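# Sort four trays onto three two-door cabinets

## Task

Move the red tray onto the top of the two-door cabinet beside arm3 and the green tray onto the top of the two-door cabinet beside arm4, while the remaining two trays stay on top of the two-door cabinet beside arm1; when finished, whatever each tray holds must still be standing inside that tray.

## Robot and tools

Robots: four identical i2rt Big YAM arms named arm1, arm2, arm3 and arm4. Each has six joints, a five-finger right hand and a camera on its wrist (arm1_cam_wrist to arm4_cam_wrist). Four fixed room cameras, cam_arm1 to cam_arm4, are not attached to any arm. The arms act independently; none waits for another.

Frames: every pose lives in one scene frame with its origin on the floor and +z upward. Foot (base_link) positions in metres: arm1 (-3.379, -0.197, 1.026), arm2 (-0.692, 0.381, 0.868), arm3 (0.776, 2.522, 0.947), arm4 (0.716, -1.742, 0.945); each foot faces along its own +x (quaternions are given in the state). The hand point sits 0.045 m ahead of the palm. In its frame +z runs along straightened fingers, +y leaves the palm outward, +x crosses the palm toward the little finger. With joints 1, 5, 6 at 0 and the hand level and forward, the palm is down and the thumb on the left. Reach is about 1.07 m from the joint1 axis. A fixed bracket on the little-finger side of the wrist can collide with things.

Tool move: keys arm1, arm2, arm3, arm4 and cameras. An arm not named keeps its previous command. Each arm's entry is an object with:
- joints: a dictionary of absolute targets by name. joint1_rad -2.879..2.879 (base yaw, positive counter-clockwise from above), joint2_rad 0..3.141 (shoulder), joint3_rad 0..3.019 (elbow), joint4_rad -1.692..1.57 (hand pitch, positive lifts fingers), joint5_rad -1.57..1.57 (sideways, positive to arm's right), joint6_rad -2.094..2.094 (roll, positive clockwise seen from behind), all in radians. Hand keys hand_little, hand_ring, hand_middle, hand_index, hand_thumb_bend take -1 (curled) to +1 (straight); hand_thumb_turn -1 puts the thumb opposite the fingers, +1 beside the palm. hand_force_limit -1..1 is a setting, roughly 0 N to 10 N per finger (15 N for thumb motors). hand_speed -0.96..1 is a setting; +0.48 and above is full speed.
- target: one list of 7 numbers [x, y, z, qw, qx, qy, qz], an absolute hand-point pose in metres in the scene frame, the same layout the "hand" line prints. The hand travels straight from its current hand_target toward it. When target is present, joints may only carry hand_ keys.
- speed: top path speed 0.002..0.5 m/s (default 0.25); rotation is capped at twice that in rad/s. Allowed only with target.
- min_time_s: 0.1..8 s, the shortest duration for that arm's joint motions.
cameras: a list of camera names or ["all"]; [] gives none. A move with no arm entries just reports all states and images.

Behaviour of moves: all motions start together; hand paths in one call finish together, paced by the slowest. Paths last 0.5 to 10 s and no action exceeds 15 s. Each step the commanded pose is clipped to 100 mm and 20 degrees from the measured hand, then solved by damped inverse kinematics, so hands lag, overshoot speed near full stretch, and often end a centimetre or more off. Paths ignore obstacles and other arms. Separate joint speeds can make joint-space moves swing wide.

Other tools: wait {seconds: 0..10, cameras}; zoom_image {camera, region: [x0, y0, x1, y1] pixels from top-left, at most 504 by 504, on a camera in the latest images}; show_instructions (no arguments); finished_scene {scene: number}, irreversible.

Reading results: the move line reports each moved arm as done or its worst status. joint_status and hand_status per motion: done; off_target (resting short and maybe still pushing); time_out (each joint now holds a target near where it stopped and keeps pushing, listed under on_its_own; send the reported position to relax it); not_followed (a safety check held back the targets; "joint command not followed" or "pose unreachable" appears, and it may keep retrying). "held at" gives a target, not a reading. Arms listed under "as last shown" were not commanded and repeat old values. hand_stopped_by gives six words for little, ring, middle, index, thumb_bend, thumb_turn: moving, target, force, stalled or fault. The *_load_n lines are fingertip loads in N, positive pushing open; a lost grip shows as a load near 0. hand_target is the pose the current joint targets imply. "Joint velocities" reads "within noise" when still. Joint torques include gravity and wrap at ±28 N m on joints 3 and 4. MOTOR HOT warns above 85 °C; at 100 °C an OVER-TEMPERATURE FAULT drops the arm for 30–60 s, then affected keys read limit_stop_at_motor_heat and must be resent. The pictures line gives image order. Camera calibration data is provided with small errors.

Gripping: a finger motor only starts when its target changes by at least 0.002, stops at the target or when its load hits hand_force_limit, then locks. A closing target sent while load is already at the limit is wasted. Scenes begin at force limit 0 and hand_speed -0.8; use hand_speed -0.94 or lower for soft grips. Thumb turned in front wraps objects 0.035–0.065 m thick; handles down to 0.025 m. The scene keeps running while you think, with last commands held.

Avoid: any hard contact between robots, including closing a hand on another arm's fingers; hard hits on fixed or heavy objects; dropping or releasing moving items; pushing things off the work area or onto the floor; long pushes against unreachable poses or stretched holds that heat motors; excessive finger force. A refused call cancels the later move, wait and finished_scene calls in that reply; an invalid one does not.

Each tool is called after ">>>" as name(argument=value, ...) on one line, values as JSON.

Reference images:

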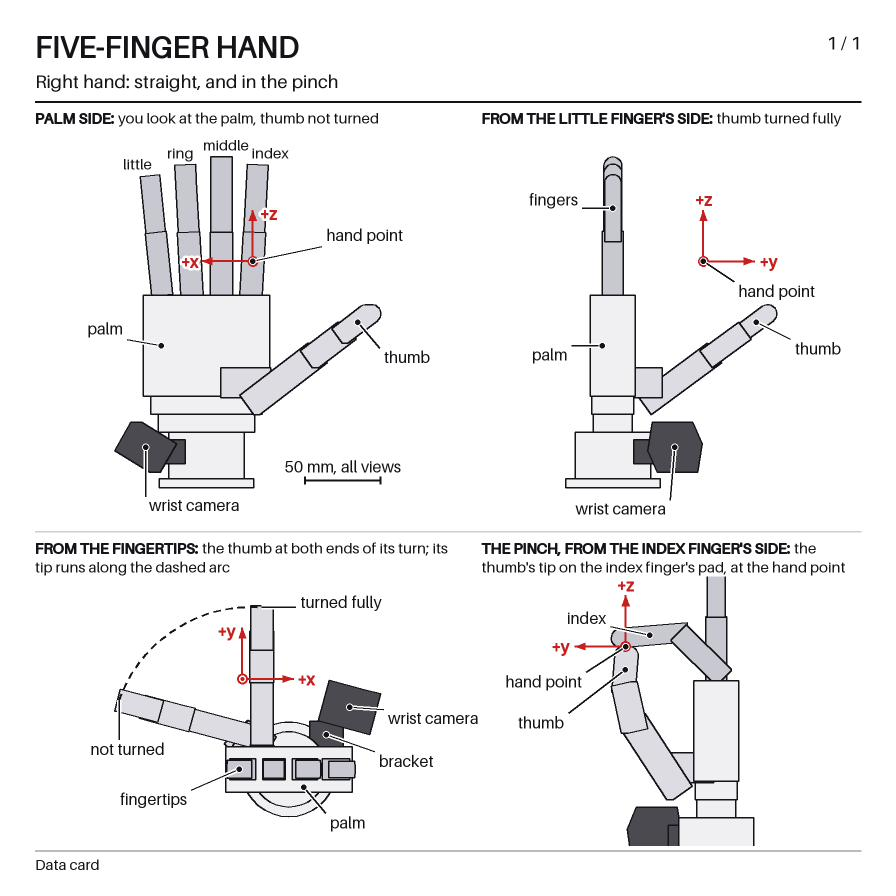

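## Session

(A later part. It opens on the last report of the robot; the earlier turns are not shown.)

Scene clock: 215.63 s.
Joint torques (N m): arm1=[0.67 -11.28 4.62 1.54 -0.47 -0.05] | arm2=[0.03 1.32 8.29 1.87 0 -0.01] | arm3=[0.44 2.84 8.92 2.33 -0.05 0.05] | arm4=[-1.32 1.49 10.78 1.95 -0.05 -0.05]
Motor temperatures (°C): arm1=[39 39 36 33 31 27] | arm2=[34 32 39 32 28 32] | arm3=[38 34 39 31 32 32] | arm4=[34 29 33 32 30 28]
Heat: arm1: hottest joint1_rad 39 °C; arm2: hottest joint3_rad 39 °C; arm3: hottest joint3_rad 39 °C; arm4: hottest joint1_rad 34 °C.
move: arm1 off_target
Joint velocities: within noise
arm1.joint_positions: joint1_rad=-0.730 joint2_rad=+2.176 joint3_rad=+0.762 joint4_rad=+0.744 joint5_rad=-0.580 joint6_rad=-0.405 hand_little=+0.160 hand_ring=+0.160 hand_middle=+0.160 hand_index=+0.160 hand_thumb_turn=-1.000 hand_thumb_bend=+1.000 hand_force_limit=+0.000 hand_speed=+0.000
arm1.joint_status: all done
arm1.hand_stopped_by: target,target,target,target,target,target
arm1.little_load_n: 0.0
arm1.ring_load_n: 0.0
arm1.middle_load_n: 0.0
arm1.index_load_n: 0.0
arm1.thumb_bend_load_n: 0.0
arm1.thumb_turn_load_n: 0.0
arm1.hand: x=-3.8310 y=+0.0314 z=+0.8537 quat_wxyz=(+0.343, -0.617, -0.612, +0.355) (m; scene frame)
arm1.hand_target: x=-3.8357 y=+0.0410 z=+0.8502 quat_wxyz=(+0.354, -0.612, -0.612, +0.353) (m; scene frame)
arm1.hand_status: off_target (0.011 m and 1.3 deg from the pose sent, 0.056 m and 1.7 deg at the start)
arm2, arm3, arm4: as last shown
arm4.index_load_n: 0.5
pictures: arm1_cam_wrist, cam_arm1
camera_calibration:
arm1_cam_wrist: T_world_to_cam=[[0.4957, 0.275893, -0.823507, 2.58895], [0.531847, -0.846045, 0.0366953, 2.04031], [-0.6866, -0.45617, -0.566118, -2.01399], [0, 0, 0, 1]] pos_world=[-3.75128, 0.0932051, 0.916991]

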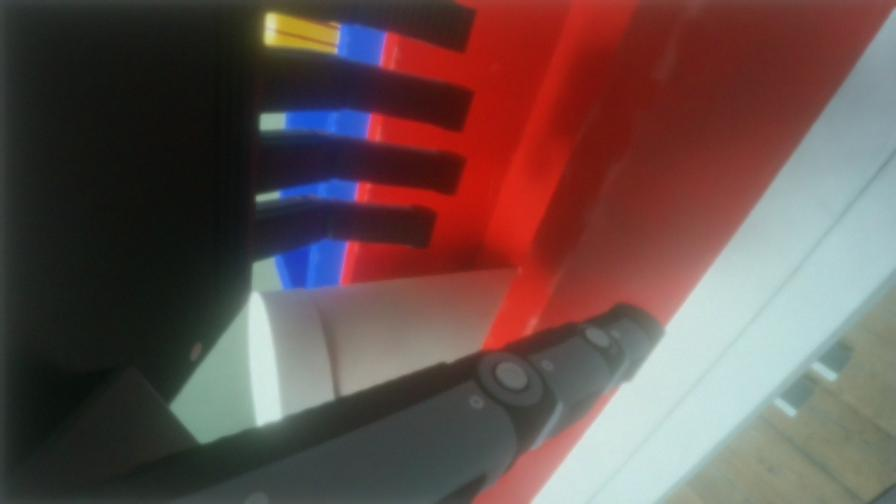

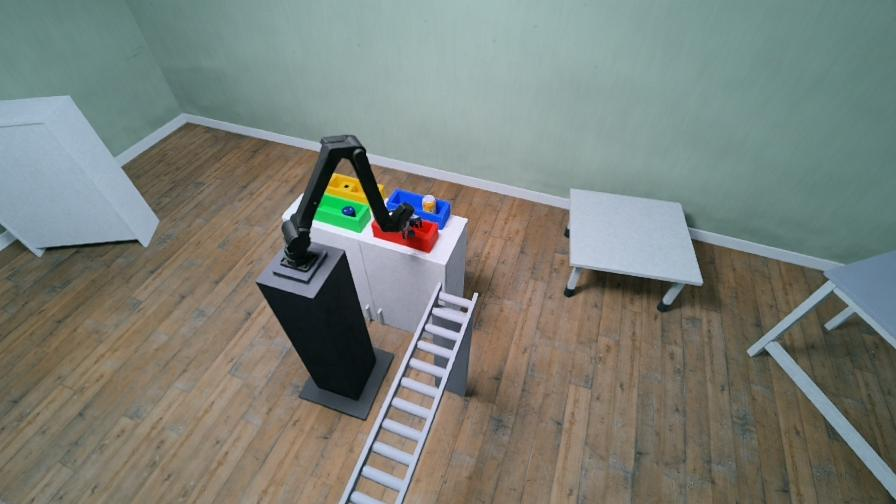

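>>> move(arm1={"target": [-3.834, 0.041, 0.80, 0.3536, -0.6124, -0.6124, 0.3536], "speed": 0.06}, cameras=["arm1_cam_wrist", "cam_arm1"])

>>> zoom_image(camera="cam_arm1", region=[340, 170, 460, 260])

Scene clock: 218.77 s.
Joint torques (N m): arm1=[0.62 -11.87 3.58 1.51 -0.47 -0.05] | arm2=[0.32 1.14 8.36 1.98 -0.01 0.02] | arm3=[0.5 2.84 8.94 2.35 -0.05 0.05] | arm4=[-1.38 1.73 10.82 1.94 -0.03 0.01]
Motor temperatures (°C): arm1=[39 39 36 33 31 27] | arm2=[34 32 39 32 28 32] | arm3=[38 34 39 31 32 32] | arm4=[34 29 33 32 30 28]
Heat: arm1: hottest joint1_rad 39 °C; arm2: hottest joint3_rad 39 °C; arm3: hottest joint3_rad 39 °C; arm4: hottest joint1_rad 34 °C.
move: arm1 done
Joint velocities: within noise
arm1.joint_positions: joint1_rad=-0.734 joint2_rad=+2.329 joint3_rad=+0.818 joint4_rad=+0.845 joint5_rad=-0.584 joint6_rad=-0.409 hand_little=+0.160 hand_ring=+0.160 hand_middle=+0.160 hand_index=+0.160 hand_thumb_turn=-1.000 hand_thumb_bend=+1.000 hand_force_limit=+0.000 hand_speed=+0.000
arm1.joint_status: not commanded
arm1.hand_stopped_by: target,target,target,target,target,target
arm1.little_load_n: 0.0
arm1.ring_load_n: 0.0
arm1.middle_load_n: 0.0
arm1.index_load_n: -0.5
arm1.thumb_bend_load_n: 0.0
arm1.thumb_turn_load_n: 0.0
arm1.hand: x=-3.8318 y=+0.0333 z=+0.8053 quat_wxyz=(+0.345, -0.616, -0.613, +0.355) (m; scene frame)
arm1.hand_target: x=-3.8338 y=+0.0408 z=+0.8002 quat_wxyz=(+0.353, -0.612, -0.613, +0.353) (m; scene frame)
arm1.hand_status: done (0.010 m and 1.1 deg from the pose sent, 0.055 m and 1.3 deg at the start)
arm2, arm3, arm4: as last shown
arm4.index_load_n: 0.0
pictures: arm1_cam_wrist, cam_arm1
camera_calibration:
arm1_cam_wrist: T_world_to_cam=[[0.492812, 0.278591, -0.824332, 2.53857], [0.532573, -0.845758, 0.0325565, 2.05027], [-0.688115, -0.455061, -0.56517, -2.04766], [0, 0, 0, 1]] pos_world=[-3.75198, 0.0950029, 0.868596]

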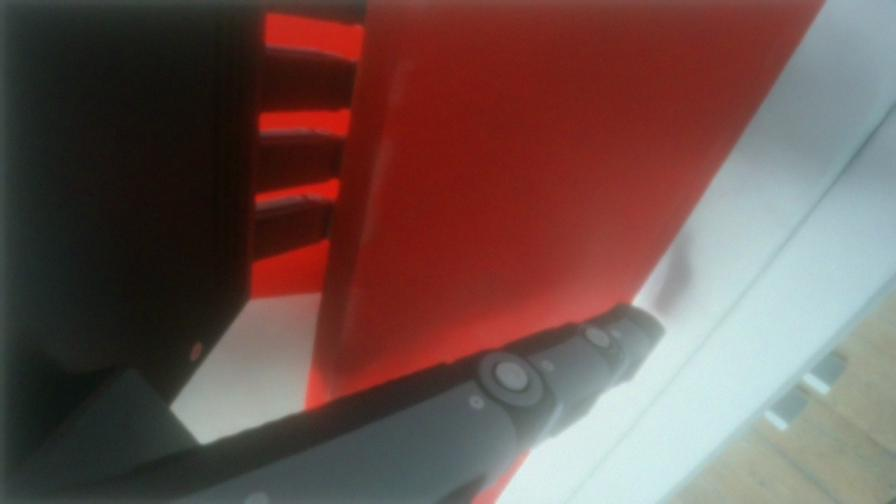

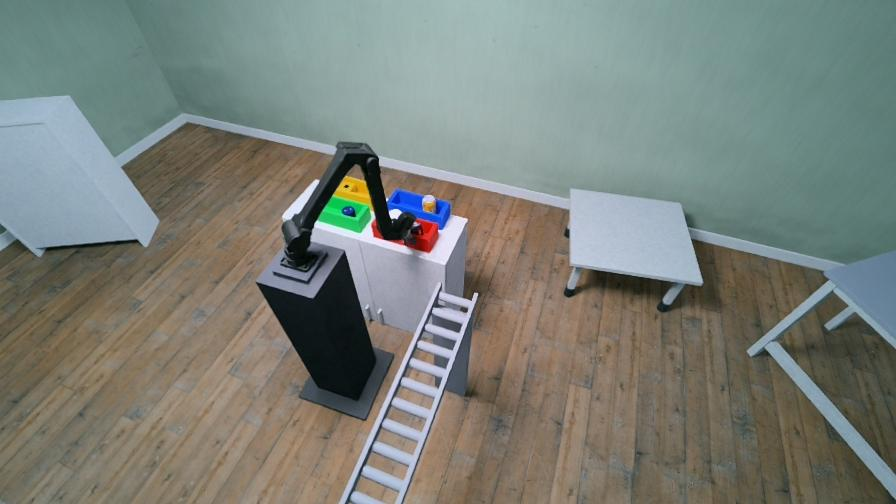

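Scaled by 4.200 from the camera's 896x504 image, which has a finer 1280x720 frame.

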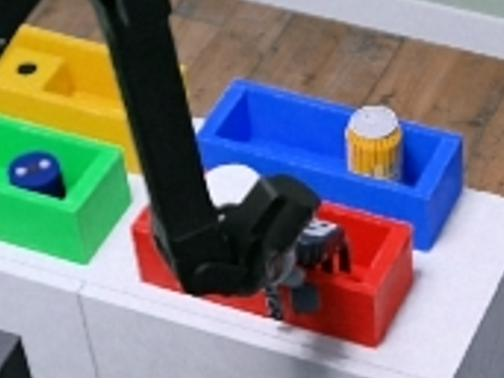

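>>> move(arm1={"joints": {"hand_speed": -0.94, "hand_force_limit": -0.3, "hand_index": -0.95, "hand_middle": -0.95, "hand_ring": -0.95, "hand_little": -0.95}}, cameras=["arm1_cam_wrist", "cam_arm1"])

>>> zoom_image(camera="cam_arm1", region=[340, 170, 460, 260])

Scene clock: 227.93 s.
Joint torques (N m): arm1=[0.62 -11.87 3.29 1.52 -0.44 -0.05] | arm2=[0.85 1.61 8.35 1.72 -0.04 0] | arm3=[0.44 2.9 8.94 2.35 -0.05 0.05] | arm4=[-1.32 1.32 10.76 1.89 -0.01 -0.02]
Motor temperatures (°C): arm1=[39 39 36 33 31 27] | arm2=[33 32 39 32 28 32] | arm3=[38 34 39 31 32 32] | arm4=[34 29 33 32 30 28]
Heat: arm1: hottest joint1_rad 39 °C; arm2: hottest joint3_rad 39 °C; arm3: hottest joint3_rad 39 °C; arm4: hottest joint1_rad 34 °C.
move: arm1 off_target
Joint velocities: within noise
arm1.joint_positions: joint1_rad=-0.734 joint2_rad=+2.330 joint3_rad=+0.821 joint4_rad=+0.845 joint5_rad=-0.584 joint6_rad=-0.409 hand_little=-0.950 hand_ring=-0.949 hand_middle=-0.736 hand_index=-0.872 hand_thumb_turn=-1.000 hand_thumb_bend=+1.000 hand_force_limit=-0.300 hand_speed=-0.940
arm1.joint_status: hand_middle off_target (ended at -0.736, target -0.950); hand_index off_target (ended at -0.872, target -0.950); the others done
arm1.hand_stopped_by: target,force,force,force,target,target
arm1.little_load_n: 0.0
arm1.ring_load_n: 3.5
arm1.middle_load_n: 1.0
arm1.index_load_n: 3.0
arm1.thumb_bend_load_n: 1.0
arm1.thumb_turn_load_n: 0.0
arm1.hand: x=-3.8332 y=+0.0343 z=+0.8058 quat_wxyz=(+0.346, -0.615, -0.613, +0.355) (m; scene frame)
arm1.hand_target: x=-3.8337 y=+0.0407 z=+0.8001 quat_wxyz=(+0.353, -0.612, -0.613, +0.353) (m; scene frame)
arm1.hand_status: not commanded
arm2, arm3, arm4: as last shown
pictures: arm1_cam_wrist, cam_arm1
camera_calibration:
arm1_cam_wrist: T_world_to_cam=[[0.490522, 0.280248, -0.825136, 2.53112], [0.533099, -0.84553, 0.0297394, 2.0562], [-0.689343, -0.454467, -0.564151, -2.05348], [0, 0, 0, 1]] pos_world=[-3.75328, 0.0960016, 0.868898]

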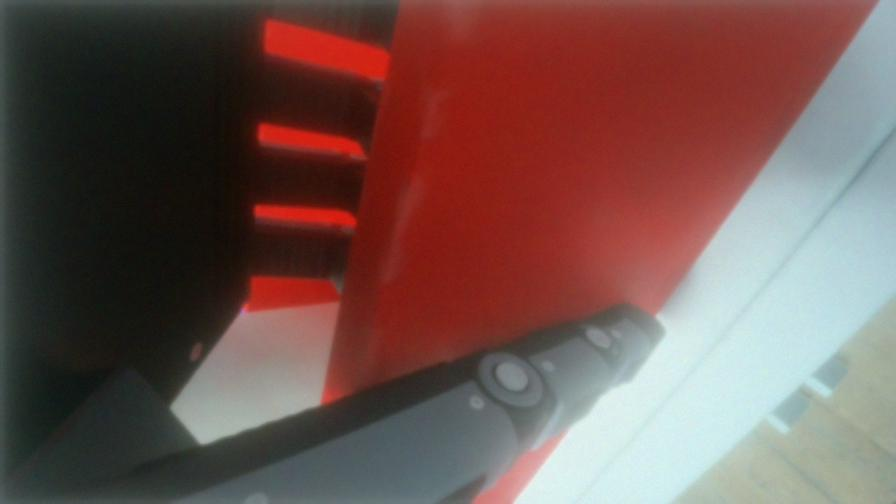

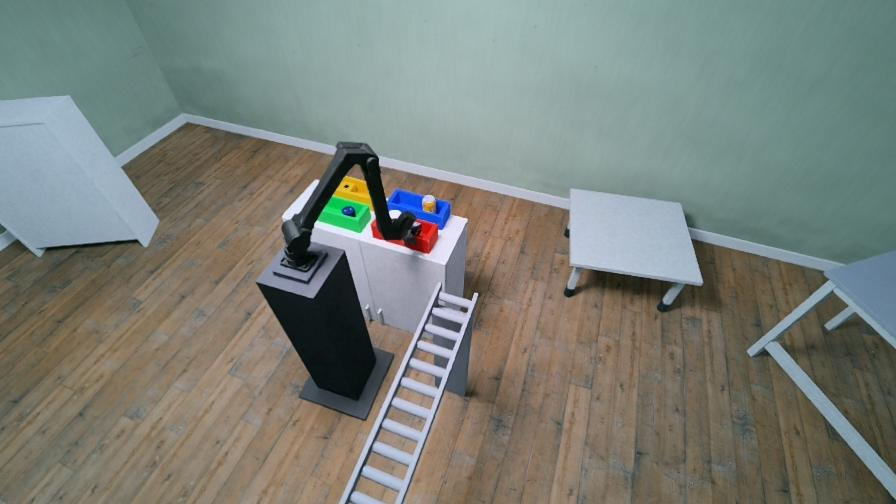

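Scaled by 4.200 from the camera's 896x504 image, which has a finer 1280x720 frame.

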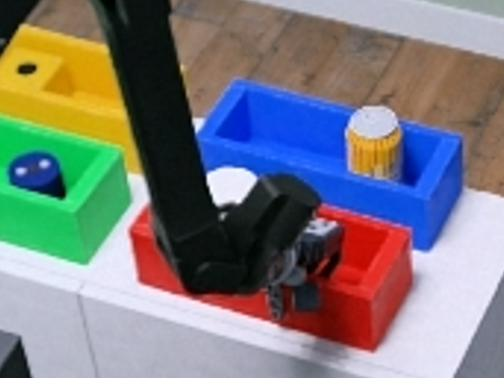

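>>> move(arm1={"joints": {"hand_force_limit": 0.2, "hand_index": -1.0, "hand_middle": -1.0, "hand_ring": -1.0, "hand_little": -1.0}}, cameras=["arm1_cam_wrist", "cam_arm1"])

>>> zoom_image(camera="cam_arm1", region=[340, 170, 460, 260])

Scene clock: 230.73 s.
Joint torques (N m): arm1=[0.56 -11.87 3.29 1.52 -0.44 -0.05] | arm2=[0.32 1.67 8.42 1.78 0 -0.03] | arm3=[0.5 2.84 8.94 2.33 -0.05 0.05] | arm4=[-1.03 1.61 10.81 1.91 -0.04 -0.03]
Motor temperatures (°C): arm1=[39 39 36 33 31 27] | arm2=[33 32 39 32 28 32] | arm3=[38 34 39 31 32 32] | arm4=[34 29 33 32 30 28]
Heat: arm1: hottest joint1_rad 39 °C; arm2: hottest joint3_rad 39 °C; arm3: hottest joint3_rad 39 °C; arm4: hottest joint1_rad 34 °C.
move: arm1 off_target
Joint velocities: within noise
arm1.joint_positions: joint1_rad=-0.734 joint2_rad=+2.330 joint3_rad=+0.821 joint4_rad=+0.845 joint5_rad=-0.584 joint6_rad=-0.409 hand_little=-1.000 hand_ring=-1.000 hand_middle=-0.763 hand_index=-0.927 hand_thumb_turn=-1.000 hand_thumb_bend=+1.000 hand_force_limit=+0.200 hand_speed=-0.940
arm1.joint_status: hand_middle off_target (ended at -0.763, target -1.000); hand_index off_target (ended at -0.927, target -1.000); the others done
arm1.hand_stopped_by: target,target,force,force,target,target
arm1.little_load_n: 0.0
arm1.ring_load_n: 0.0
arm1.middle_load_n: 1.5
arm1.index_load_n: 6.0
arm1.thumb_bend_load_n: 1.0
arm1.thumb_turn_load_n: 1.0
arm1.hand: x=-3.8332 y=+0.0343 z=+0.8058 quat_wxyz=(+0.346, -0.615, -0.613, +0.355) (m; scene frame)
arm1.hand_target: x=-3.8337 y=+0.0407 z=+0.8001 quat_wxyz=(+0.353, -0.612, -0.613, +0.353) (m; scene frame)
arm1.hand_status: not commanded
arm2.joint_positions: joint1_rad=-0.574 joint2_rad=+0.648 joint3_rad=+1.567 joint4_rad=-1.542 joint5_rad=-0.233 joint6_rad=-1.417 hand_little=+1.000 hand_ring=+1.000 hand_middle=+1.000 hand_index=+1.000 hand_thumb_turn=+1.000 hand_thumb_bend=+1.000 hand_force_limit=+0.000 hand_speed=-0.800
arm2.joint_status: not commanded
arm2.hand_stopped_by: target,target,target,target,target,target
arm2.little_load_n: 0.0
arm2.ring_load_n: 0.0
arm2.middle_load_n: 0.0
arm2.index_load_n: 0.0
arm2.thumb_bend_load_n: 0.0
arm2.thumb_turn_load_n: 0.0
arm2.hand: x=-0.8490 y=+0.4864 z=+1.3937 quat_wxyz=(+0.469, -0.238, -0.850, +0.027) (m; scene frame)
arm2.hand_target: x=-0.8472 y=+0.4855 z=+1.4004 quat_wxyz=(+0.477, -0.236, -0.846, +0.025) (m; scene frame)
arm2.hand_status: not commanded
arm3.joint_positions: joint1_rad=+0.779 joint2_rad=+0.641 joint3_rad=+1.564 joint4_rad=-1.264 joint5_rad=+0.008 joint6_rad=-1.053 hand_little=+1.000 hand_ring=+1.000 hand_middle=+1.000 hand_index=+1.000 hand_thumb_turn=+1.000 hand_thumb_bend=+1.000 hand_force_limit=+0.000 hand_speed=-0.800
arm3.joint_status: not commanded
arm3.hand_stopped_by: target,target,target,target,target,target
arm3.little_load_n: 0.0
arm3.ring_load_n: 0.0
arm3.middle_load_n: 0.0
arm3.index_load_n: 0.0
arm3.thumb_bend_load_n: 0.0
arm3.thumb_turn_load_n: 0.0
arm3.hand: x=+0.8657 y=+2.7212 z=+1.5231 quat_wxyz=(-0.461, +0.749, +0.317, +0.356) (m; scene frame)
arm3.hand_target: x=+0.8651 y=+2.7186 z=+1.5316 quat_wxyz=(-0.467, +0.743, +0.315, +0.361) (m; scene frame)
arm3.hand_status: not commanded
arm4.joint_positions: joint1_rad=-0.169 joint2_rad=+0.643 joint3_rad=+1.445 joint4_rad=-1.176 joint5_rad=+0.282 joint6_rad=-1.457 hand_little=+1.000 hand_ring=+1.000 hand_middle=+1.000 hand_index=+1.000 hand_thumb_turn=+1.000 hand_thumb_bend=+1.000 hand_force_limit=+0.000 hand_speed=-0.800
arm4.joint_status: not commanded
arm4.hand_stopped_by: target,target,target,target,target,target
arm4.little_load_n: 0.0
arm4.ring_load_n: 0.0
arm4.middle_load_n: 0.0
arm4.index_load_n: 0.5
arm4.thumb_bend_load_n: 0.0
arm4.thumb_turn_load_n: 0.0
arm4.hand: x=+0.8288 y=-1.9764 z=+1.5087 quat_wxyz=(+0.274, +0.719, -0.395, +0.502) (m; scene frame)
arm4.hand_target: x=+0.8266 y=-1.9746 z=+1.5201 quat_wxyz=(+0.276, +0.712, -0.393, +0.512) (m; scene frame)
arm4.hand_status: not commanded
pictures: arm1_cam_wrist, cam_arm1
camera_calibration:
arm1_cam_wrist: T_world_to_cam=[[0.490522, 0.280248, -0.825136, 2.53112], [0.533099, -0.84553, 0.0297394, 2.0562], [-0.689343, -0.454467, -0.564151, -2.05348], [0, 0, 0, 1]] pos_world=[-3.75328, 0.0960016, 0.868898]

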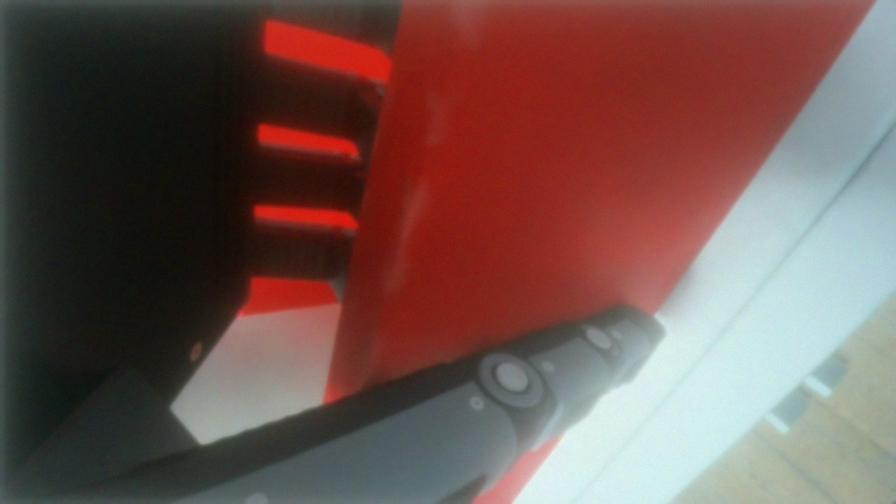

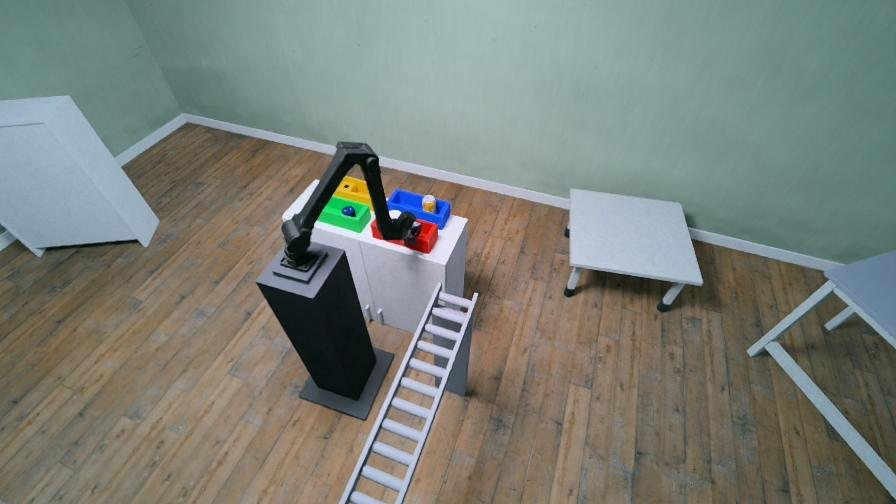

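Scaled by 4.200 from the camera's 896x504 image, which has a finer 1280x720 frame.

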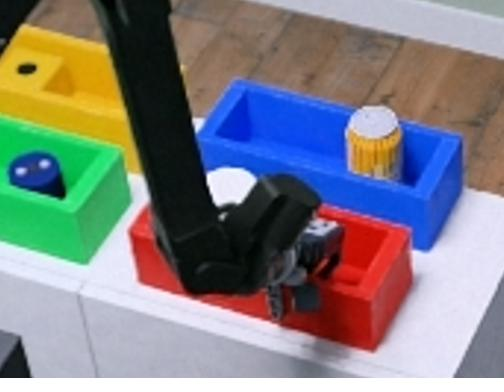

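>>> move(arm1={"joints": {"hand_speed": -0.8, "hand_index": -0.2, "hand_middle": -0.2, "hand_ring": -0.2, "hand_little": -0.2, "hand_thumb_bend": 0.75}})

>>> move(arm1={"joints": {"hand_speed": -0.94, "hand_force_limit": 0.0, "hand_index": -0.9, "hand_middle": -0.9, "hand_ring": -0.9, "hand_little": -0.9}}, cameras=["arm1_cam_wrist", "cam_arm1"])

>>> zoom_image(camera="cam_arm1", region=[340, 170, 460, 260])

Scene clock: 240.47 s.
Joint torques (N m): arm1=[0.67 -11.99 3.28 1.51 -0.39 -0.04] | arm2=[0.56 1.55 8.46 1.81 -0.02 0.03] | arm3=[0.5 2.84 8.94 2.35 -0.05 0.04] | arm4=[-1.44 1.2 10.8 1.99 -0.03 0]
Motor temperatures (°C): arm1=[39 39 35 33 31 27] | arm2=[33 32 39 32 28 32] | arm3=[38 34 39 31 32 31] | arm4=[34 29 33 32 30 28]
Heat: arm1: hottest joint1_rad 39 °C; arm2: hottest joint3_rad 39 °C; arm3: hottest joint3_rad 39 °C; arm4: hottest joint1_rad 34 °C.
move: arm1 off_target
Joint velocities: within noise
arm1.joint_positions: joint1_rad=-0.735 joint2_rad=+2.330 joint3_rad=+0.821 joint4_rad=+0.845 joint5_rad=-0.586 joint6_rad=-0.410 hand_little=-0.200 hand_ring=-0.200 hand_middle=-0.200 hand_index=-0.200 hand_thumb_turn=-1.000 hand_thumb_bend=+0.978 hand_force_limit=+0.200 hand_speed=-0.800
arm1.joint_status: hand_thumb_bend off_target (ended at +0.978, target +0.750); the others done
arm1.hand_stopped_by: target,target,target,target,force,target
arm1.little_load_n: 0.0
arm1.ring_load_n: 0.0
arm1.middle_load_n: 0.0
arm1.index_load_n: 0.0
arm1.thumb_bend_load_n: 0.5
arm1.thumb_turn_load_n: 1.5
arm1.hand: x=-3.8331 y=+0.0345 z=+0.8058 quat_wxyz=(+0.347, -0.615, -0.613, +0.356) (m; scene frame)
arm1.hand_target: x=-3.8338 y=+0.0408 z=+0.8002 quat_wxyz=(+0.353, -0.612, -0.612, +0.353) (m; scene frame)
arm1.hand_status: not commanded
arm2, arm3, arm4: as last shown
arm4.index_load_n: 0.0
pictures: none

Scene clock: 245.07 s.
Joint torques (N m): arm1=[0.73 -11.93 3.29 1.5 -0.38 -0.04] | arm2=[0.26 1.32 8.31 1.87 -0.03 0.06] | arm3=[0.5 2.84 8.92 2.35 -0.05 0.04] | arm4=[-1.49 1.32 10.71 2.04 -0.04 -0.02]
Motor temperatures (°C): arm1=[39 39 35 33 31 27] | arm2=[33 32 39 32 28 32] | arm3=[38 34 39 31 32 31] | arm4=[34 29 33 32 30 28]
Heat: arm1: hottest joint1_rad 39 °C; arm2: hottest joint3_rad 39 °C; arm3: hottest joint3_rad 39 °C; arm4: hottest joint1_rad 34 °C.
move: arm1 off_target
Joint velocities: within noise
arm1.joint_positions: joint1_rad=-0.735 joint2_rad=+2.330 joint3_rad=+0.821 joint4_rad=+0.845 joint5_rad=-0.586 joint6_rad=-0.410 hand_little=-0.900 hand_ring=-0.900 hand_middle=-0.718 hand_index=-0.847 hand_thumb_turn=-1.000 hand_thumb_bend=+0.979 hand_force_limit=+0.000 hand_speed=-0.940
arm1.joint_status: hand_middle off_target (ended at -0.718, target -0.900); hand_index off_target (ended at -0.847, target -0.900); the others done
arm1.hand_stopped_by: target,target,force,force,force,target
arm1.little_load_n: 0.0
arm1.ring_load_n: 0.5
arm1.middle_load_n: 2.5
arm1.index_load_n: 5.0
arm1.thumb_bend_load_n: 4.5
arm1.thumb_turn_load_n: 0.5
arm1.hand: x=-3.8331 y=+0.0345 z=+0.8058 quat_wxyz=(+0.347, -0.615, -0.613, +0.356) (m; scene frame)
arm1.hand_target: x=-3.8338 y=+0.0409 z=+0.8003 quat_wxyz=(+0.354, -0.612, -0.612, +0.353) (m; scene frame)
arm1.hand_status: not commanded
arm2, arm3, arm4: as last shown
pictures: arm1_cam_wrist, cam_arm1
camera_calibration:
arm1_cam_wrist: T_world_to_cam=[[0.4897, 0.280784, -0.825442, 2.52806], [0.53359, -0.845245, 0.0290358, 2.05875], [-0.689548, -0.454666, -0.56374, -2.05448], [0, 0, 0, 1]] pos_world=[-3.75318, 0.0962015, 0.868799]

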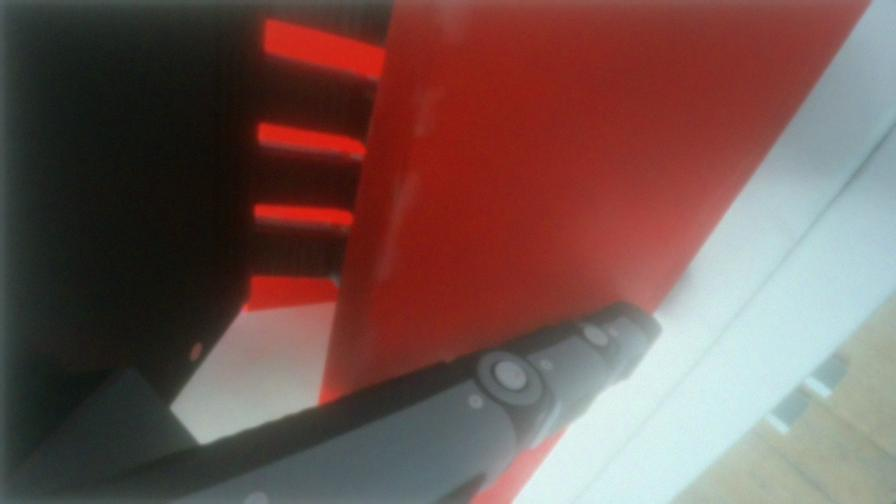

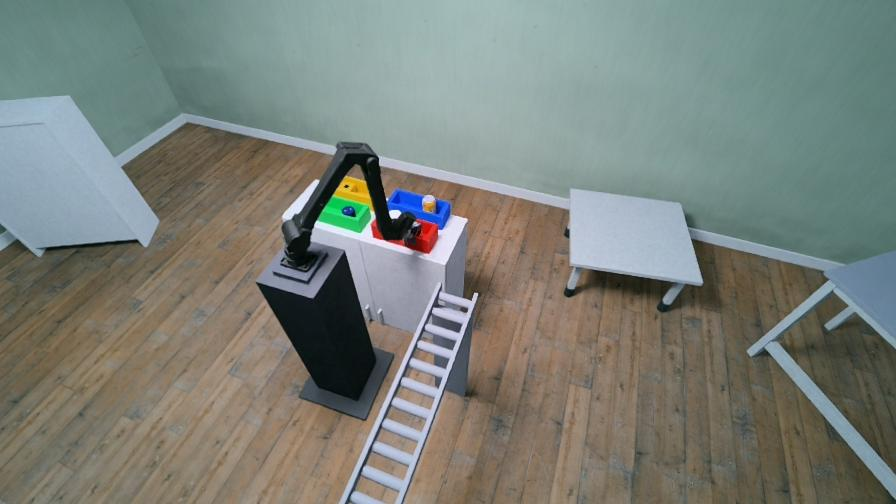

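Scaled by 4.200 from the camera's 896x504 image, which has a finer 1280x720 frame.

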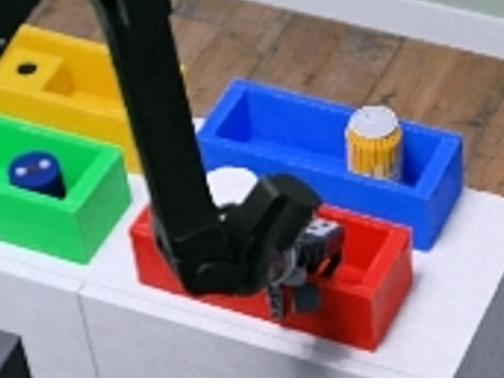

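>>> move(arm1={"joints": {"hand_speed": -0.8, "hand_index": -0.2, "hand_middle": -0.2, "hand_ring": -0.2, "hand_little": -0.2}})

>>> move(arm1={"joints": {"hand_speed": -0.85, "hand_thumb_bend": 0.7}})

>>> move(arm1={"joints": {"hand_speed": -0.94, "hand_force_limit": 0.0, "hand_index": -0.9, "hand_middle": -0.9, "hand_ring": -0.9, "hand_little": -0.9}}, cameras=["arm1_cam_wrist", "cam_arm1"])

>>> zoom_image(camera="cam_arm1", region=[340, 170, 460, 260])

Scene clock: 249.53 s.
Joint torques (N m): arm1=[0.73 -11.93 3.29 1.5 -0.39 -0.04] | arm2=[0.26 1.38 8.44 1.89 -0.03 -0.01] | arm3=[0.44 2.9 8.94 2.33 -0.05 0.04] | arm4=[-1.73 1.44 10.84 1.92 -0.03 0]
Motor temperatures (°C): arm1=[39 39 35 33 31 27] | arm2=[33 32 39 32 28 32] | arm3=[38 34 39 31 32 31] | arm4=[34 29 33 32 30 28]
Heat: arm1: hottest joint1_rad 39 °C; arm2: hottest joint3_rad 39 °C; arm3: hottest joint3_rad 39 °C; arm4: hottest joint1_rad 34 °C.
move: arm1 done
Joint velocities: within noise
arm1.joint_positions: joint1_rad=-0.736 joint2_rad=+2.330 joint3_rad=+0.821 joint4_rad=+0.845 joint5_rad=-0.586 joint6_rad=-0.410 hand_little=-0.200 hand_ring=-0.200 hand_middle=-0.200 hand_index=-0.200 hand_thumb_turn=-1.000 hand_thumb_bend=+0.978 hand_force_limit=+0.000 hand_speed=-0.800
arm1.joint_status: all done
arm1.hand_stopped_by: target,target,target,target,force,target
arm1.little_load_n: 0.0
arm1.ring_load_n: 0.0
arm1.middle_load_n: 0.0
arm1.index_load_n: 0.0
arm1.thumb_bend_load_n: 0.5
arm1.thumb_turn_load_n: 1.0
arm1.hand: x=-3.8328 y=+0.0348 z=+0.8056 quat_wxyz=(+0.347, -0.615, -0.613, +0.355) (m; scene frame)
arm1.hand_target: x=-3.8337 y=+0.0409 z=+0.8002 quat_wxyz=(+0.353, -0.612, -0.612, +0.353) (m; scene frame)
arm1.hand_status: not commanded
arm2, arm3, arm4: as last shown
pictures: none

Scene clock: 251.30 s.
Joint torques (N m): arm1=[0.85 -12.16 3.26 1.51 -0.39 -0.04] | arm2=[0.5 1.08 8.47 1.92 -0.02 0.01] | arm3=[0.44 2.9 8.92 2.35 -0.05 0.05] | arm4=[-1.44 1.61 10.89 2 -0.03 0]
Motor temperatures (°C): arm1=[39 39 35 33 31 27] | arm2=[33 32 39 32 28 32] | arm3=[38 34 39 31 32 31] | arm4=[34 29 33 32 30 28]
Heat: arm1: hottest joint1_rad 39 °C; arm2: hottest joint3_rad 39 °C; arm3: hottest joint3_rad 39 °C; arm4: hottest joint1_rad 34 °C.
move: arm1 done
Joint velocities: within noise
arm1.joint_positions: joint1_rad=-0.737 joint2_rad=+2.333 joint3_rad=+0.821 joint4_rad=+0.845 joint5_rad=-0.586 joint6_rad=-0.410 hand_little=-0.200 hand_ring=-0.200 hand_middle=-0.200 hand_index=-0.200 hand_thumb_turn=-1.000 hand_thumb_bend=+0.701 hand_force_limit=+0.000 hand_speed=-0.850
arm1.joint_status: all done
arm1.hand_stopped_by: target,target,target,target,target,target
arm1.little_load_n: 0.0
arm1.ring_load_n: 0.0
arm1.middle_load_n: -0.5
arm1.index_load_n: 0.0
arm1.thumb_bend_load_n: 1.0
arm1.thumb_turn_load_n: 0.5
arm1.hand: x=-3.8318 y=+0.0350 z=+0.8045 quat_wxyz=(+0.346, -0.616, -0.612, +0.355) (m; scene frame)
arm1.hand_target: x=-3.8337 y=+0.0409 z=+0.8002 quat_wxyz=(+0.353, -0.613, -0.612, +0.353) (m; scene frame)
arm1.hand_status: not commanded
arm2, arm3, arm4: as last shown
pictures: none

Scene clock: 254.37 s.
Joint torques (N m): arm1=[0.79 -12.16 3.26 1.5 -0.37 -0.04] | arm2=[0.5 1.08 8.44 1.77 0 0.01] | arm3=[0.44 2.84 8.94 2.33 -0.05 0.05] | arm4=[-1.32 1.61 10.69 1.95 -0.02 -0.02]
Motor temperatures (°C): arm1=[39 39 35 33 31 27] | arm2=[33 32 39 32 28 32] | arm3=[38 34 39 31 32 31] | arm4=[34 29 33 32 30 28]
Heat: arm1: hottest joint1_rad 39 °C; arm2: hottest joint3_rad 39 °C; arm3: hottest joint3_rad 39 °C; arm4: hottest joint1_rad 34 °C.
move: arm1 off_target
Joint velocities: within noise
arm1.joint_positions: joint1_rad=-0.737 joint2_rad=+2.333 joint3_rad=+0.821 joint4_rad=+0.845 joint5_rad=-0.586 joint6_rad=-0.410 hand_little=-0.655 hand_ring=-0.498 hand_middle=-0.418 hand_index=-0.486 hand_thumb_turn=-1.000 hand_thumb_bend=+0.702 hand_force_limit=+0.000 hand_speed=-0.940
arm1.joint_status: hand_little off_target (ended at -0.655, target -0.900); hand_ring off_target (ended at -0.498, target -0.900); hand_middle off_target (ended at -0.418, target -0.900); hand_index off_target (ended at -0.486, target -0.900); the others done
arm1.hand_stopped_by: force,force,force,force,target,target
arm1.little_load_n: 5.0
arm1.ring_load_n: 0.0
arm1.middle_load_n: 0.5
arm1.index_load_n: 4.5
arm1.thumb_bend_load_n: 5.5
arm1.thumb_turn_load_n: 1.5
arm1.hand: x=-3.8319 y=+0.0349 z=+0.8045 quat_wxyz=(+0.346, -0.616, -0.612, +0.355) (m; scene frame)
arm1.hand_target: x=-3.8338 y=+0.0410 z=+0.8003 quat_wxyz=(+0.354, -0.612, -0.612, +0.353) (m; scene frame)
arm1.hand_status: not commanded
arm2, arm3, arm4: as last shown
arm3.index_load_n: -0.5
pictures: arm1_cam_wrist, cam_arm1
camera_calibration:
arm1_cam_wrist: T_world_to_cam=[[0.491828, 0.278586, -0.824921, 2.53414], [0.532043, -0.846133, 0.0314612, 2.05057], [-0.689228, -0.454367, -0.564371, -2.05248], [0, 0, 0, 1]] pos_world=[-3.75198, 0.0965025, 0.867596]

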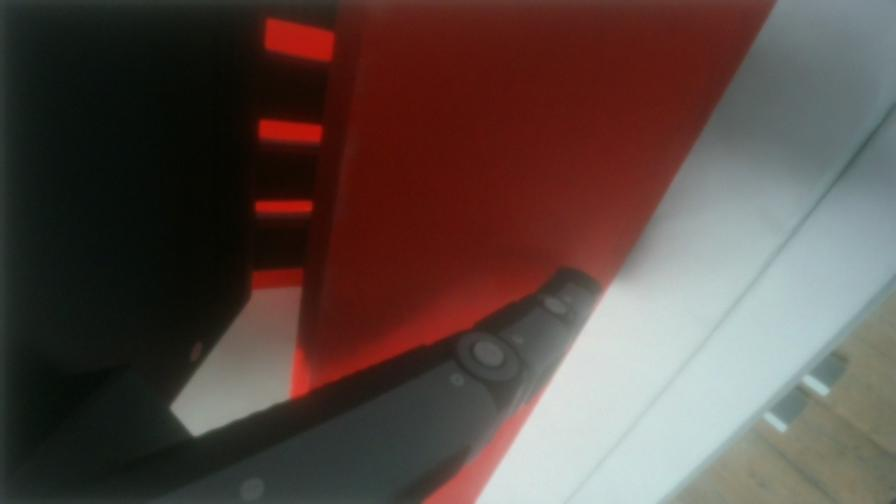

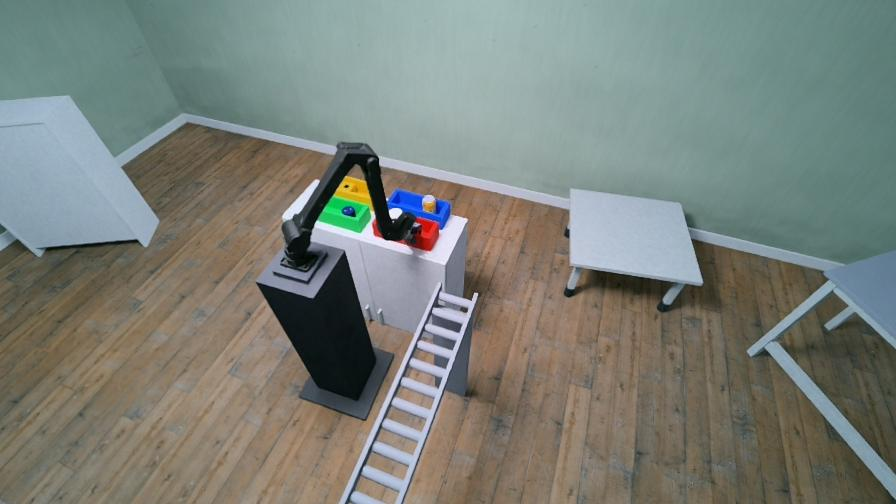

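Scaled by 4.200 from the camera's 896x504 image, which has a finer 1280x720 frame.

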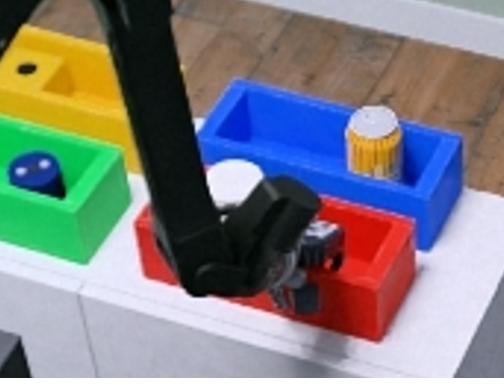

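>>> move(arm1={"joints": {"hand_force_limit": 0.4, "hand_index": -0.95, "hand_middle": -0.95}})

>>> move(arm1={"joints": {"hand_force_limit": 0.0, "hand_ring": -0.95}})

>>> move(arm1={"target": [-3.8337, 0.041, 0.83, 0.3536, -0.6124, -0.6124, 0.3536], "speed": 0.03}, cameras=["arm1_cam_wrist", "cam_arm1"])

>>> zoom_image(camera="cam_arm1", region=[340, 170, 460, 260])

Scene clock: 257.37 s.
Joint torques (N m): arm1=[0.85 -12.1 3.28 1.5 -0.37 -0.04] | arm2=[0.44 0.67 8.46 1.74 -0.04 0.02] | arm3=[0.5 2.9 8.92 2.33 -0.05 0.05] | arm4=[-1.55 1.38 10.82 2.02 -0.04 -0.02]
Motor temperatures (°C): arm1=[39 39 35 33 31 27] | arm2=[33 32 39 32 28 32] | arm3=[38 34 39 31 32 31] | arm4=[34 29 33 32 30 28]
Heat: arm1: hottest joint1_rad 39 °C; arm2: hottest joint3_rad 39 °C; arm3: hottest joint3_rad 39 °C; arm4: hottest joint1_rad 34 °C.
move: arm1 off_target
Joint velocities: within noise
arm1.joint_positions: joint1_rad=-0.737 joint2_rad=+2.333 joint3_rad=+0.821 joint4_rad=+0.845 joint5_rad=-0.586 joint6_rad=-0.410 hand_little=-0.656 hand_ring=-0.498 hand_middle=-0.433 hand_index=-0.496 hand_thumb_turn=-1.000 hand_thumb_bend=+0.702 hand_force_limit=+0.400 hand_speed=-0.940
arm1.joint_status: hand_middle off_target (ended at -0.433, target -0.950); hand_index off_target (ended at -0.496, target -0.950); the others done
arm1.hand_stopped_by: force,force,force,force,target,target
arm1.little_load_n: 1.5
arm1.ring_load_n: 0.0
arm1.middle_load_n: 7.5
arm1.index_load_n: 7.5
arm1.thumb_bend_load_n: 8.0
arm1.thumb_turn_load_n: 1.5
arm1.hand: x=-3.8319 y=+0.0349 z=+0.8045 quat_wxyz=(+0.346, -0.616, -0.612, +0.355) (m; scene frame)
arm1.hand_target: x=-3.8338 y=+0.0410 z=+0.8003 quat_wxyz=(+0.354, -0.612, -0.612, +0.353) (m; scene frame)
arm1.hand_status: not commanded
arm2, arm3, arm4: as last shown
arm3.little_load_n: 0.5
arm3.index_load_n: 0.0
pictures: none

Scene clock: 257.87 s.
Joint torques (N m): arm1=[0.85 -12.16 3.26 1.51 -0.37 -0.04] | arm2=[0.44 1.55 8.38 1.84 -0.02 0.01] | arm3=[0.5 2.84 8.94 2.33 -0.05 0.05] | arm4=[-1.55 1.61 10.77 1.91 -0.03 -0.03]
Motor temperatures (°C): arm1=[39 39 35 33 31 27] | arm2=[33 32 39 32 28 32] | arm3=[38 34 39 31 32 31] | arm4=[34 29 33 32 30 28]
Heat: arm1: hottest joint1_rad 39 °C; arm2: hottest joint3_rad 39 °C; arm3: hottest joint3_rad 39 °C; arm4: hottest joint1_rad 34 °C.
move: arm1 off_target
Joint velocities: within noise
arm1.joint_positions: joint1_rad=-0.737 joint2_rad=+2.333 joint3_rad=+0.821 joint4_rad=+0.845 joint5_rad=-0.586 joint6_rad=-0.410 hand_little=-0.656 hand_ring=-0.518 hand_middle=-0.433 hand_index=-0.496 hand_thumb_turn=-1.000 hand_thumb_bend=+0.702 hand_force_limit=+0.000 hand_speed=-0.940
arm1.joint_status: hand_ring off_target (ended at -0.518, target -0.950); the others done
arm1.hand_stopped_by: force,force,force,force,target,target
arm1.little_load_n: 0.0
arm1.ring_load_n: 7.0
arm1.middle_load_n: 5.5
arm1.index_load_n: 5.5
arm1.thumb_bend_load_n: 8.5
arm1.thumb_turn_load_n: 1.0
arm1.hand: x=-3.8319 y=+0.0349 z=+0.8045 quat_wxyz=(+0.346, -0.616, -0.612, +0.355) (m; scene frame)
arm1.hand_target: x=-3.8338 y=+0.0410 z=+0.8003 quat_wxyz=(+0.354, -0.612, -0.612, +0.353) (m; scene frame)
arm1.hand_status: not commanded
arm2, arm3, arm4: as last shown
arm3.little_load_n: 0.0
arm3.thumb_turn_load_n: -0.5
arm4.little_load_n: 0.5
pictures: none

Scene clock: 259.43 s.
Joint torques (N m): arm1=[0.91 -16.62 2.15 0.85 -0.53 0.05] | arm2=[0.32 1.67 8.29 1.8 -0.06 -0.01] | arm3=[0.5 2.84 8.92 2.35 -0.05 0.05] | arm4=[-1.38 1.49 10.7 2.02 0 0]
Motor temperatures (°C): arm1=[39 39 35 33 31 27] | arm2=[33 32 39 32 28 32] | arm3=[38 34 39 31 32 31] | arm4=[34 29 33 32 30 28]
Heat: arm1: hottest joint1_rad 39 °C; arm2: hottest joint3_rad 39 °C; arm3: hottest joint3_rad 39 °C; arm4: hottest joint1_rad 34 °C.
move: arm1 off_target
Joint velocities: within noise
arm1.joint_positions: joint1_rad=-0.737 joint2_rad=+2.300 joint3_rad=+0.800 joint4_rad=+0.809 joint5_rad=-0.582 joint6_rad=-0.419 hand_little=-0.656 hand_ring=-0.519 hand_middle=-0.433 hand_index=-0.496 hand_thumb_turn=-1.000 hand_thumb_bend=+0.703 hand_force_limit=+0.000 hand_speed=-0.940
arm1.joint_status: not commanded
arm1.hand_stopped_by: force,force,force,force,target,target
arm1.little_load_n: 0.0
arm1.ring_load_n: 0.5
arm1.middle_load_n: 4.0
arm1.index_load_n: 6.0
arm1.thumb_bend_load_n: 9.0
arm1.thumb_turn_load_n: -1.0
arm1.hand: x=-3.8255 y=+0.0311 z=+0.8111 quat_wxyz=(+0.337, -0.620, -0.615, +0.351) (m; scene frame)
arm1.hand_target: x=-3.8335 y=+0.0409 z=+0.8295 quat_wxyz=(+0.354, -0.612, -0.612, +0.354) (m; scene frame)
arm1.hand_status: off_target (0.023 m and 2.1 deg from the pose sent, 0.026 m and 1.0 deg at the start)
arm2.joint_positions: joint1_rad=-0.574 joint2_rad=+0.648 joint3_rad=+1.567 joint4_rad=-1.542 joint5_rad=-0.233 joint6_rad=-1.417 hand_little=+1.000 hand_ring=+1.000 hand_middle=+1.000 hand_index=+1.000 hand_thumb_turn=+1.000 hand_thumb_bend=+1.000 hand_force_limit=+0.000 hand_speed=-0.800
arm2.joint_status: not commanded
arm2.hand_stopped_by: target,target,target,target,target,target
arm2.little_load_n: 0.0
arm2.ring_load_n: 0.0
arm2.middle_load_n: 0.0
arm2.index_load_n: 0.0
arm2.thumb_bend_load_n: 0.0
arm2.thumb_turn_load_n: 0.0
arm2.hand: x=-0.8490 y=+0.4864 z=+1.3937 quat_wxyz=(+0.469, -0.238, -0.850, +0.027) (m; scene frame)
arm2.hand_target: x=-0.8472 y=+0.4855 z=+1.4004 quat_wxyz=(+0.477, -0.236, -0.846, +0.025) (m; scene frame)
arm2.hand_status: not commanded
arm3.joint_positions: joint1_rad=+0.779 joint2_rad=+0.641 joint3_rad=+1.564 joint4_rad=-1.264 joint5_rad=+0.008 joint6_rad=-1.053 hand_little=+1.000 hand_ring=+1.000 hand_middle=+1.000 hand_index=+1.000 hand_thumb_turn=+1.000 hand_thumb_bend=+1.000 hand_force_limit=+0.000 hand_speed=-0.800
arm3.joint_status: not commanded
arm3.hand_stopped_by: target,target,target,target,target,target
arm3.little_load_n: 0.0
arm3.ring_load_n: 0.0
arm3.middle_load_n: 0.0
arm3.index_load_n: 0.0
arm3.thumb_bend_load_n: 0.0
arm3.thumb_turn_load_n: 0.0
arm3.hand: x=+0.8657 y=+2.7212 z=+1.5231 quat_wxyz=(-0.461, +0.749, +0.317, +0.356) (m; scene frame)
arm3.hand_target: x=+0.8651 y=+2.7186 z=+1.5316 quat_wxyz=(-0.467, +0.743, +0.315, +0.361) (m; scene frame)
arm3.hand_status: not commanded
arm4.joint_positions: joint1_rad=-0.169 joint2_rad=+0.643 joint3_rad=+1.445 joint4_rad=-1.176 joint5_rad=+0.282 joint6_rad=-1.457 hand_little=+1.000 hand_ring=+1.000 hand_middle=+1.000 hand_index=+1.000 hand_thumb_turn=+1.000 hand_thumb_bend=+1.000 hand_force_limit=+0.000 hand_speed=-0.800
arm4.joint_status: not commanded
arm4.hand_stopped_by: target,target,target,target,target,target
arm4.little_load_n: 0.0
arm4.ring_load_n: 0.0
arm4.middle_load_n: 0.0
arm4.index_load_n: 0.0
arm4.thumb_bend_load_n: 0.0
arm4.thumb_turn_load_n: 0.0
arm4.hand: x=+0.8288 y=-1.9764 z=+1.5087 quat_wxyz=(+0.274, +0.719, -0.395, +0.502) (m; scene frame)
arm4.hand_target: x=+0.8266 y=-1.9746 z=+1.5201 quat_wxyz=(+0.276, +0.712, -0.393, +0.512) (m; scene frame)
arm4.hand_status: not commanded
pictures: arm1_cam_wrist, cam_arm1
camera_calibration:
arm1_cam_wrist: T_world_to_cam=[[0.507701, 0.274729, -0.816556, 2.59153], [0.533103, -0.84473, 0.047254, 2.03499], [-0.676787, -0.459299, -0.575329, -1.98943], [0, 0, 0, 1]] pos_world=[-3.747, 0.0933076, 0.875388]

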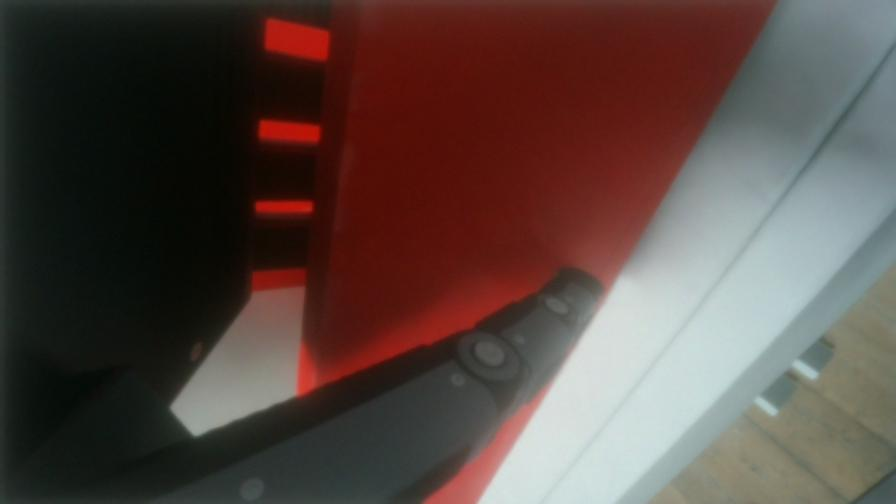

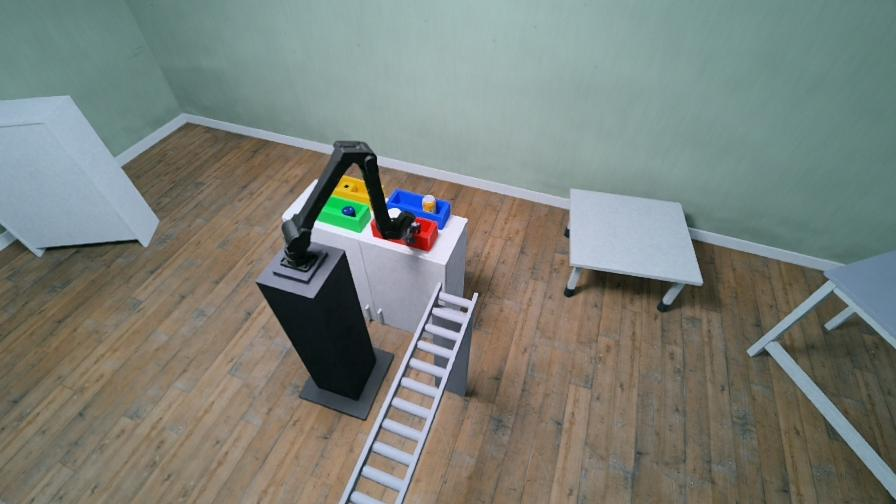

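Scaled by 4.200 from the camera's 896x504 image, which has a finer 1280x720 frame.

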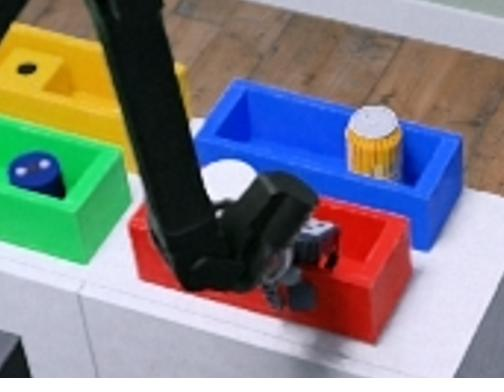

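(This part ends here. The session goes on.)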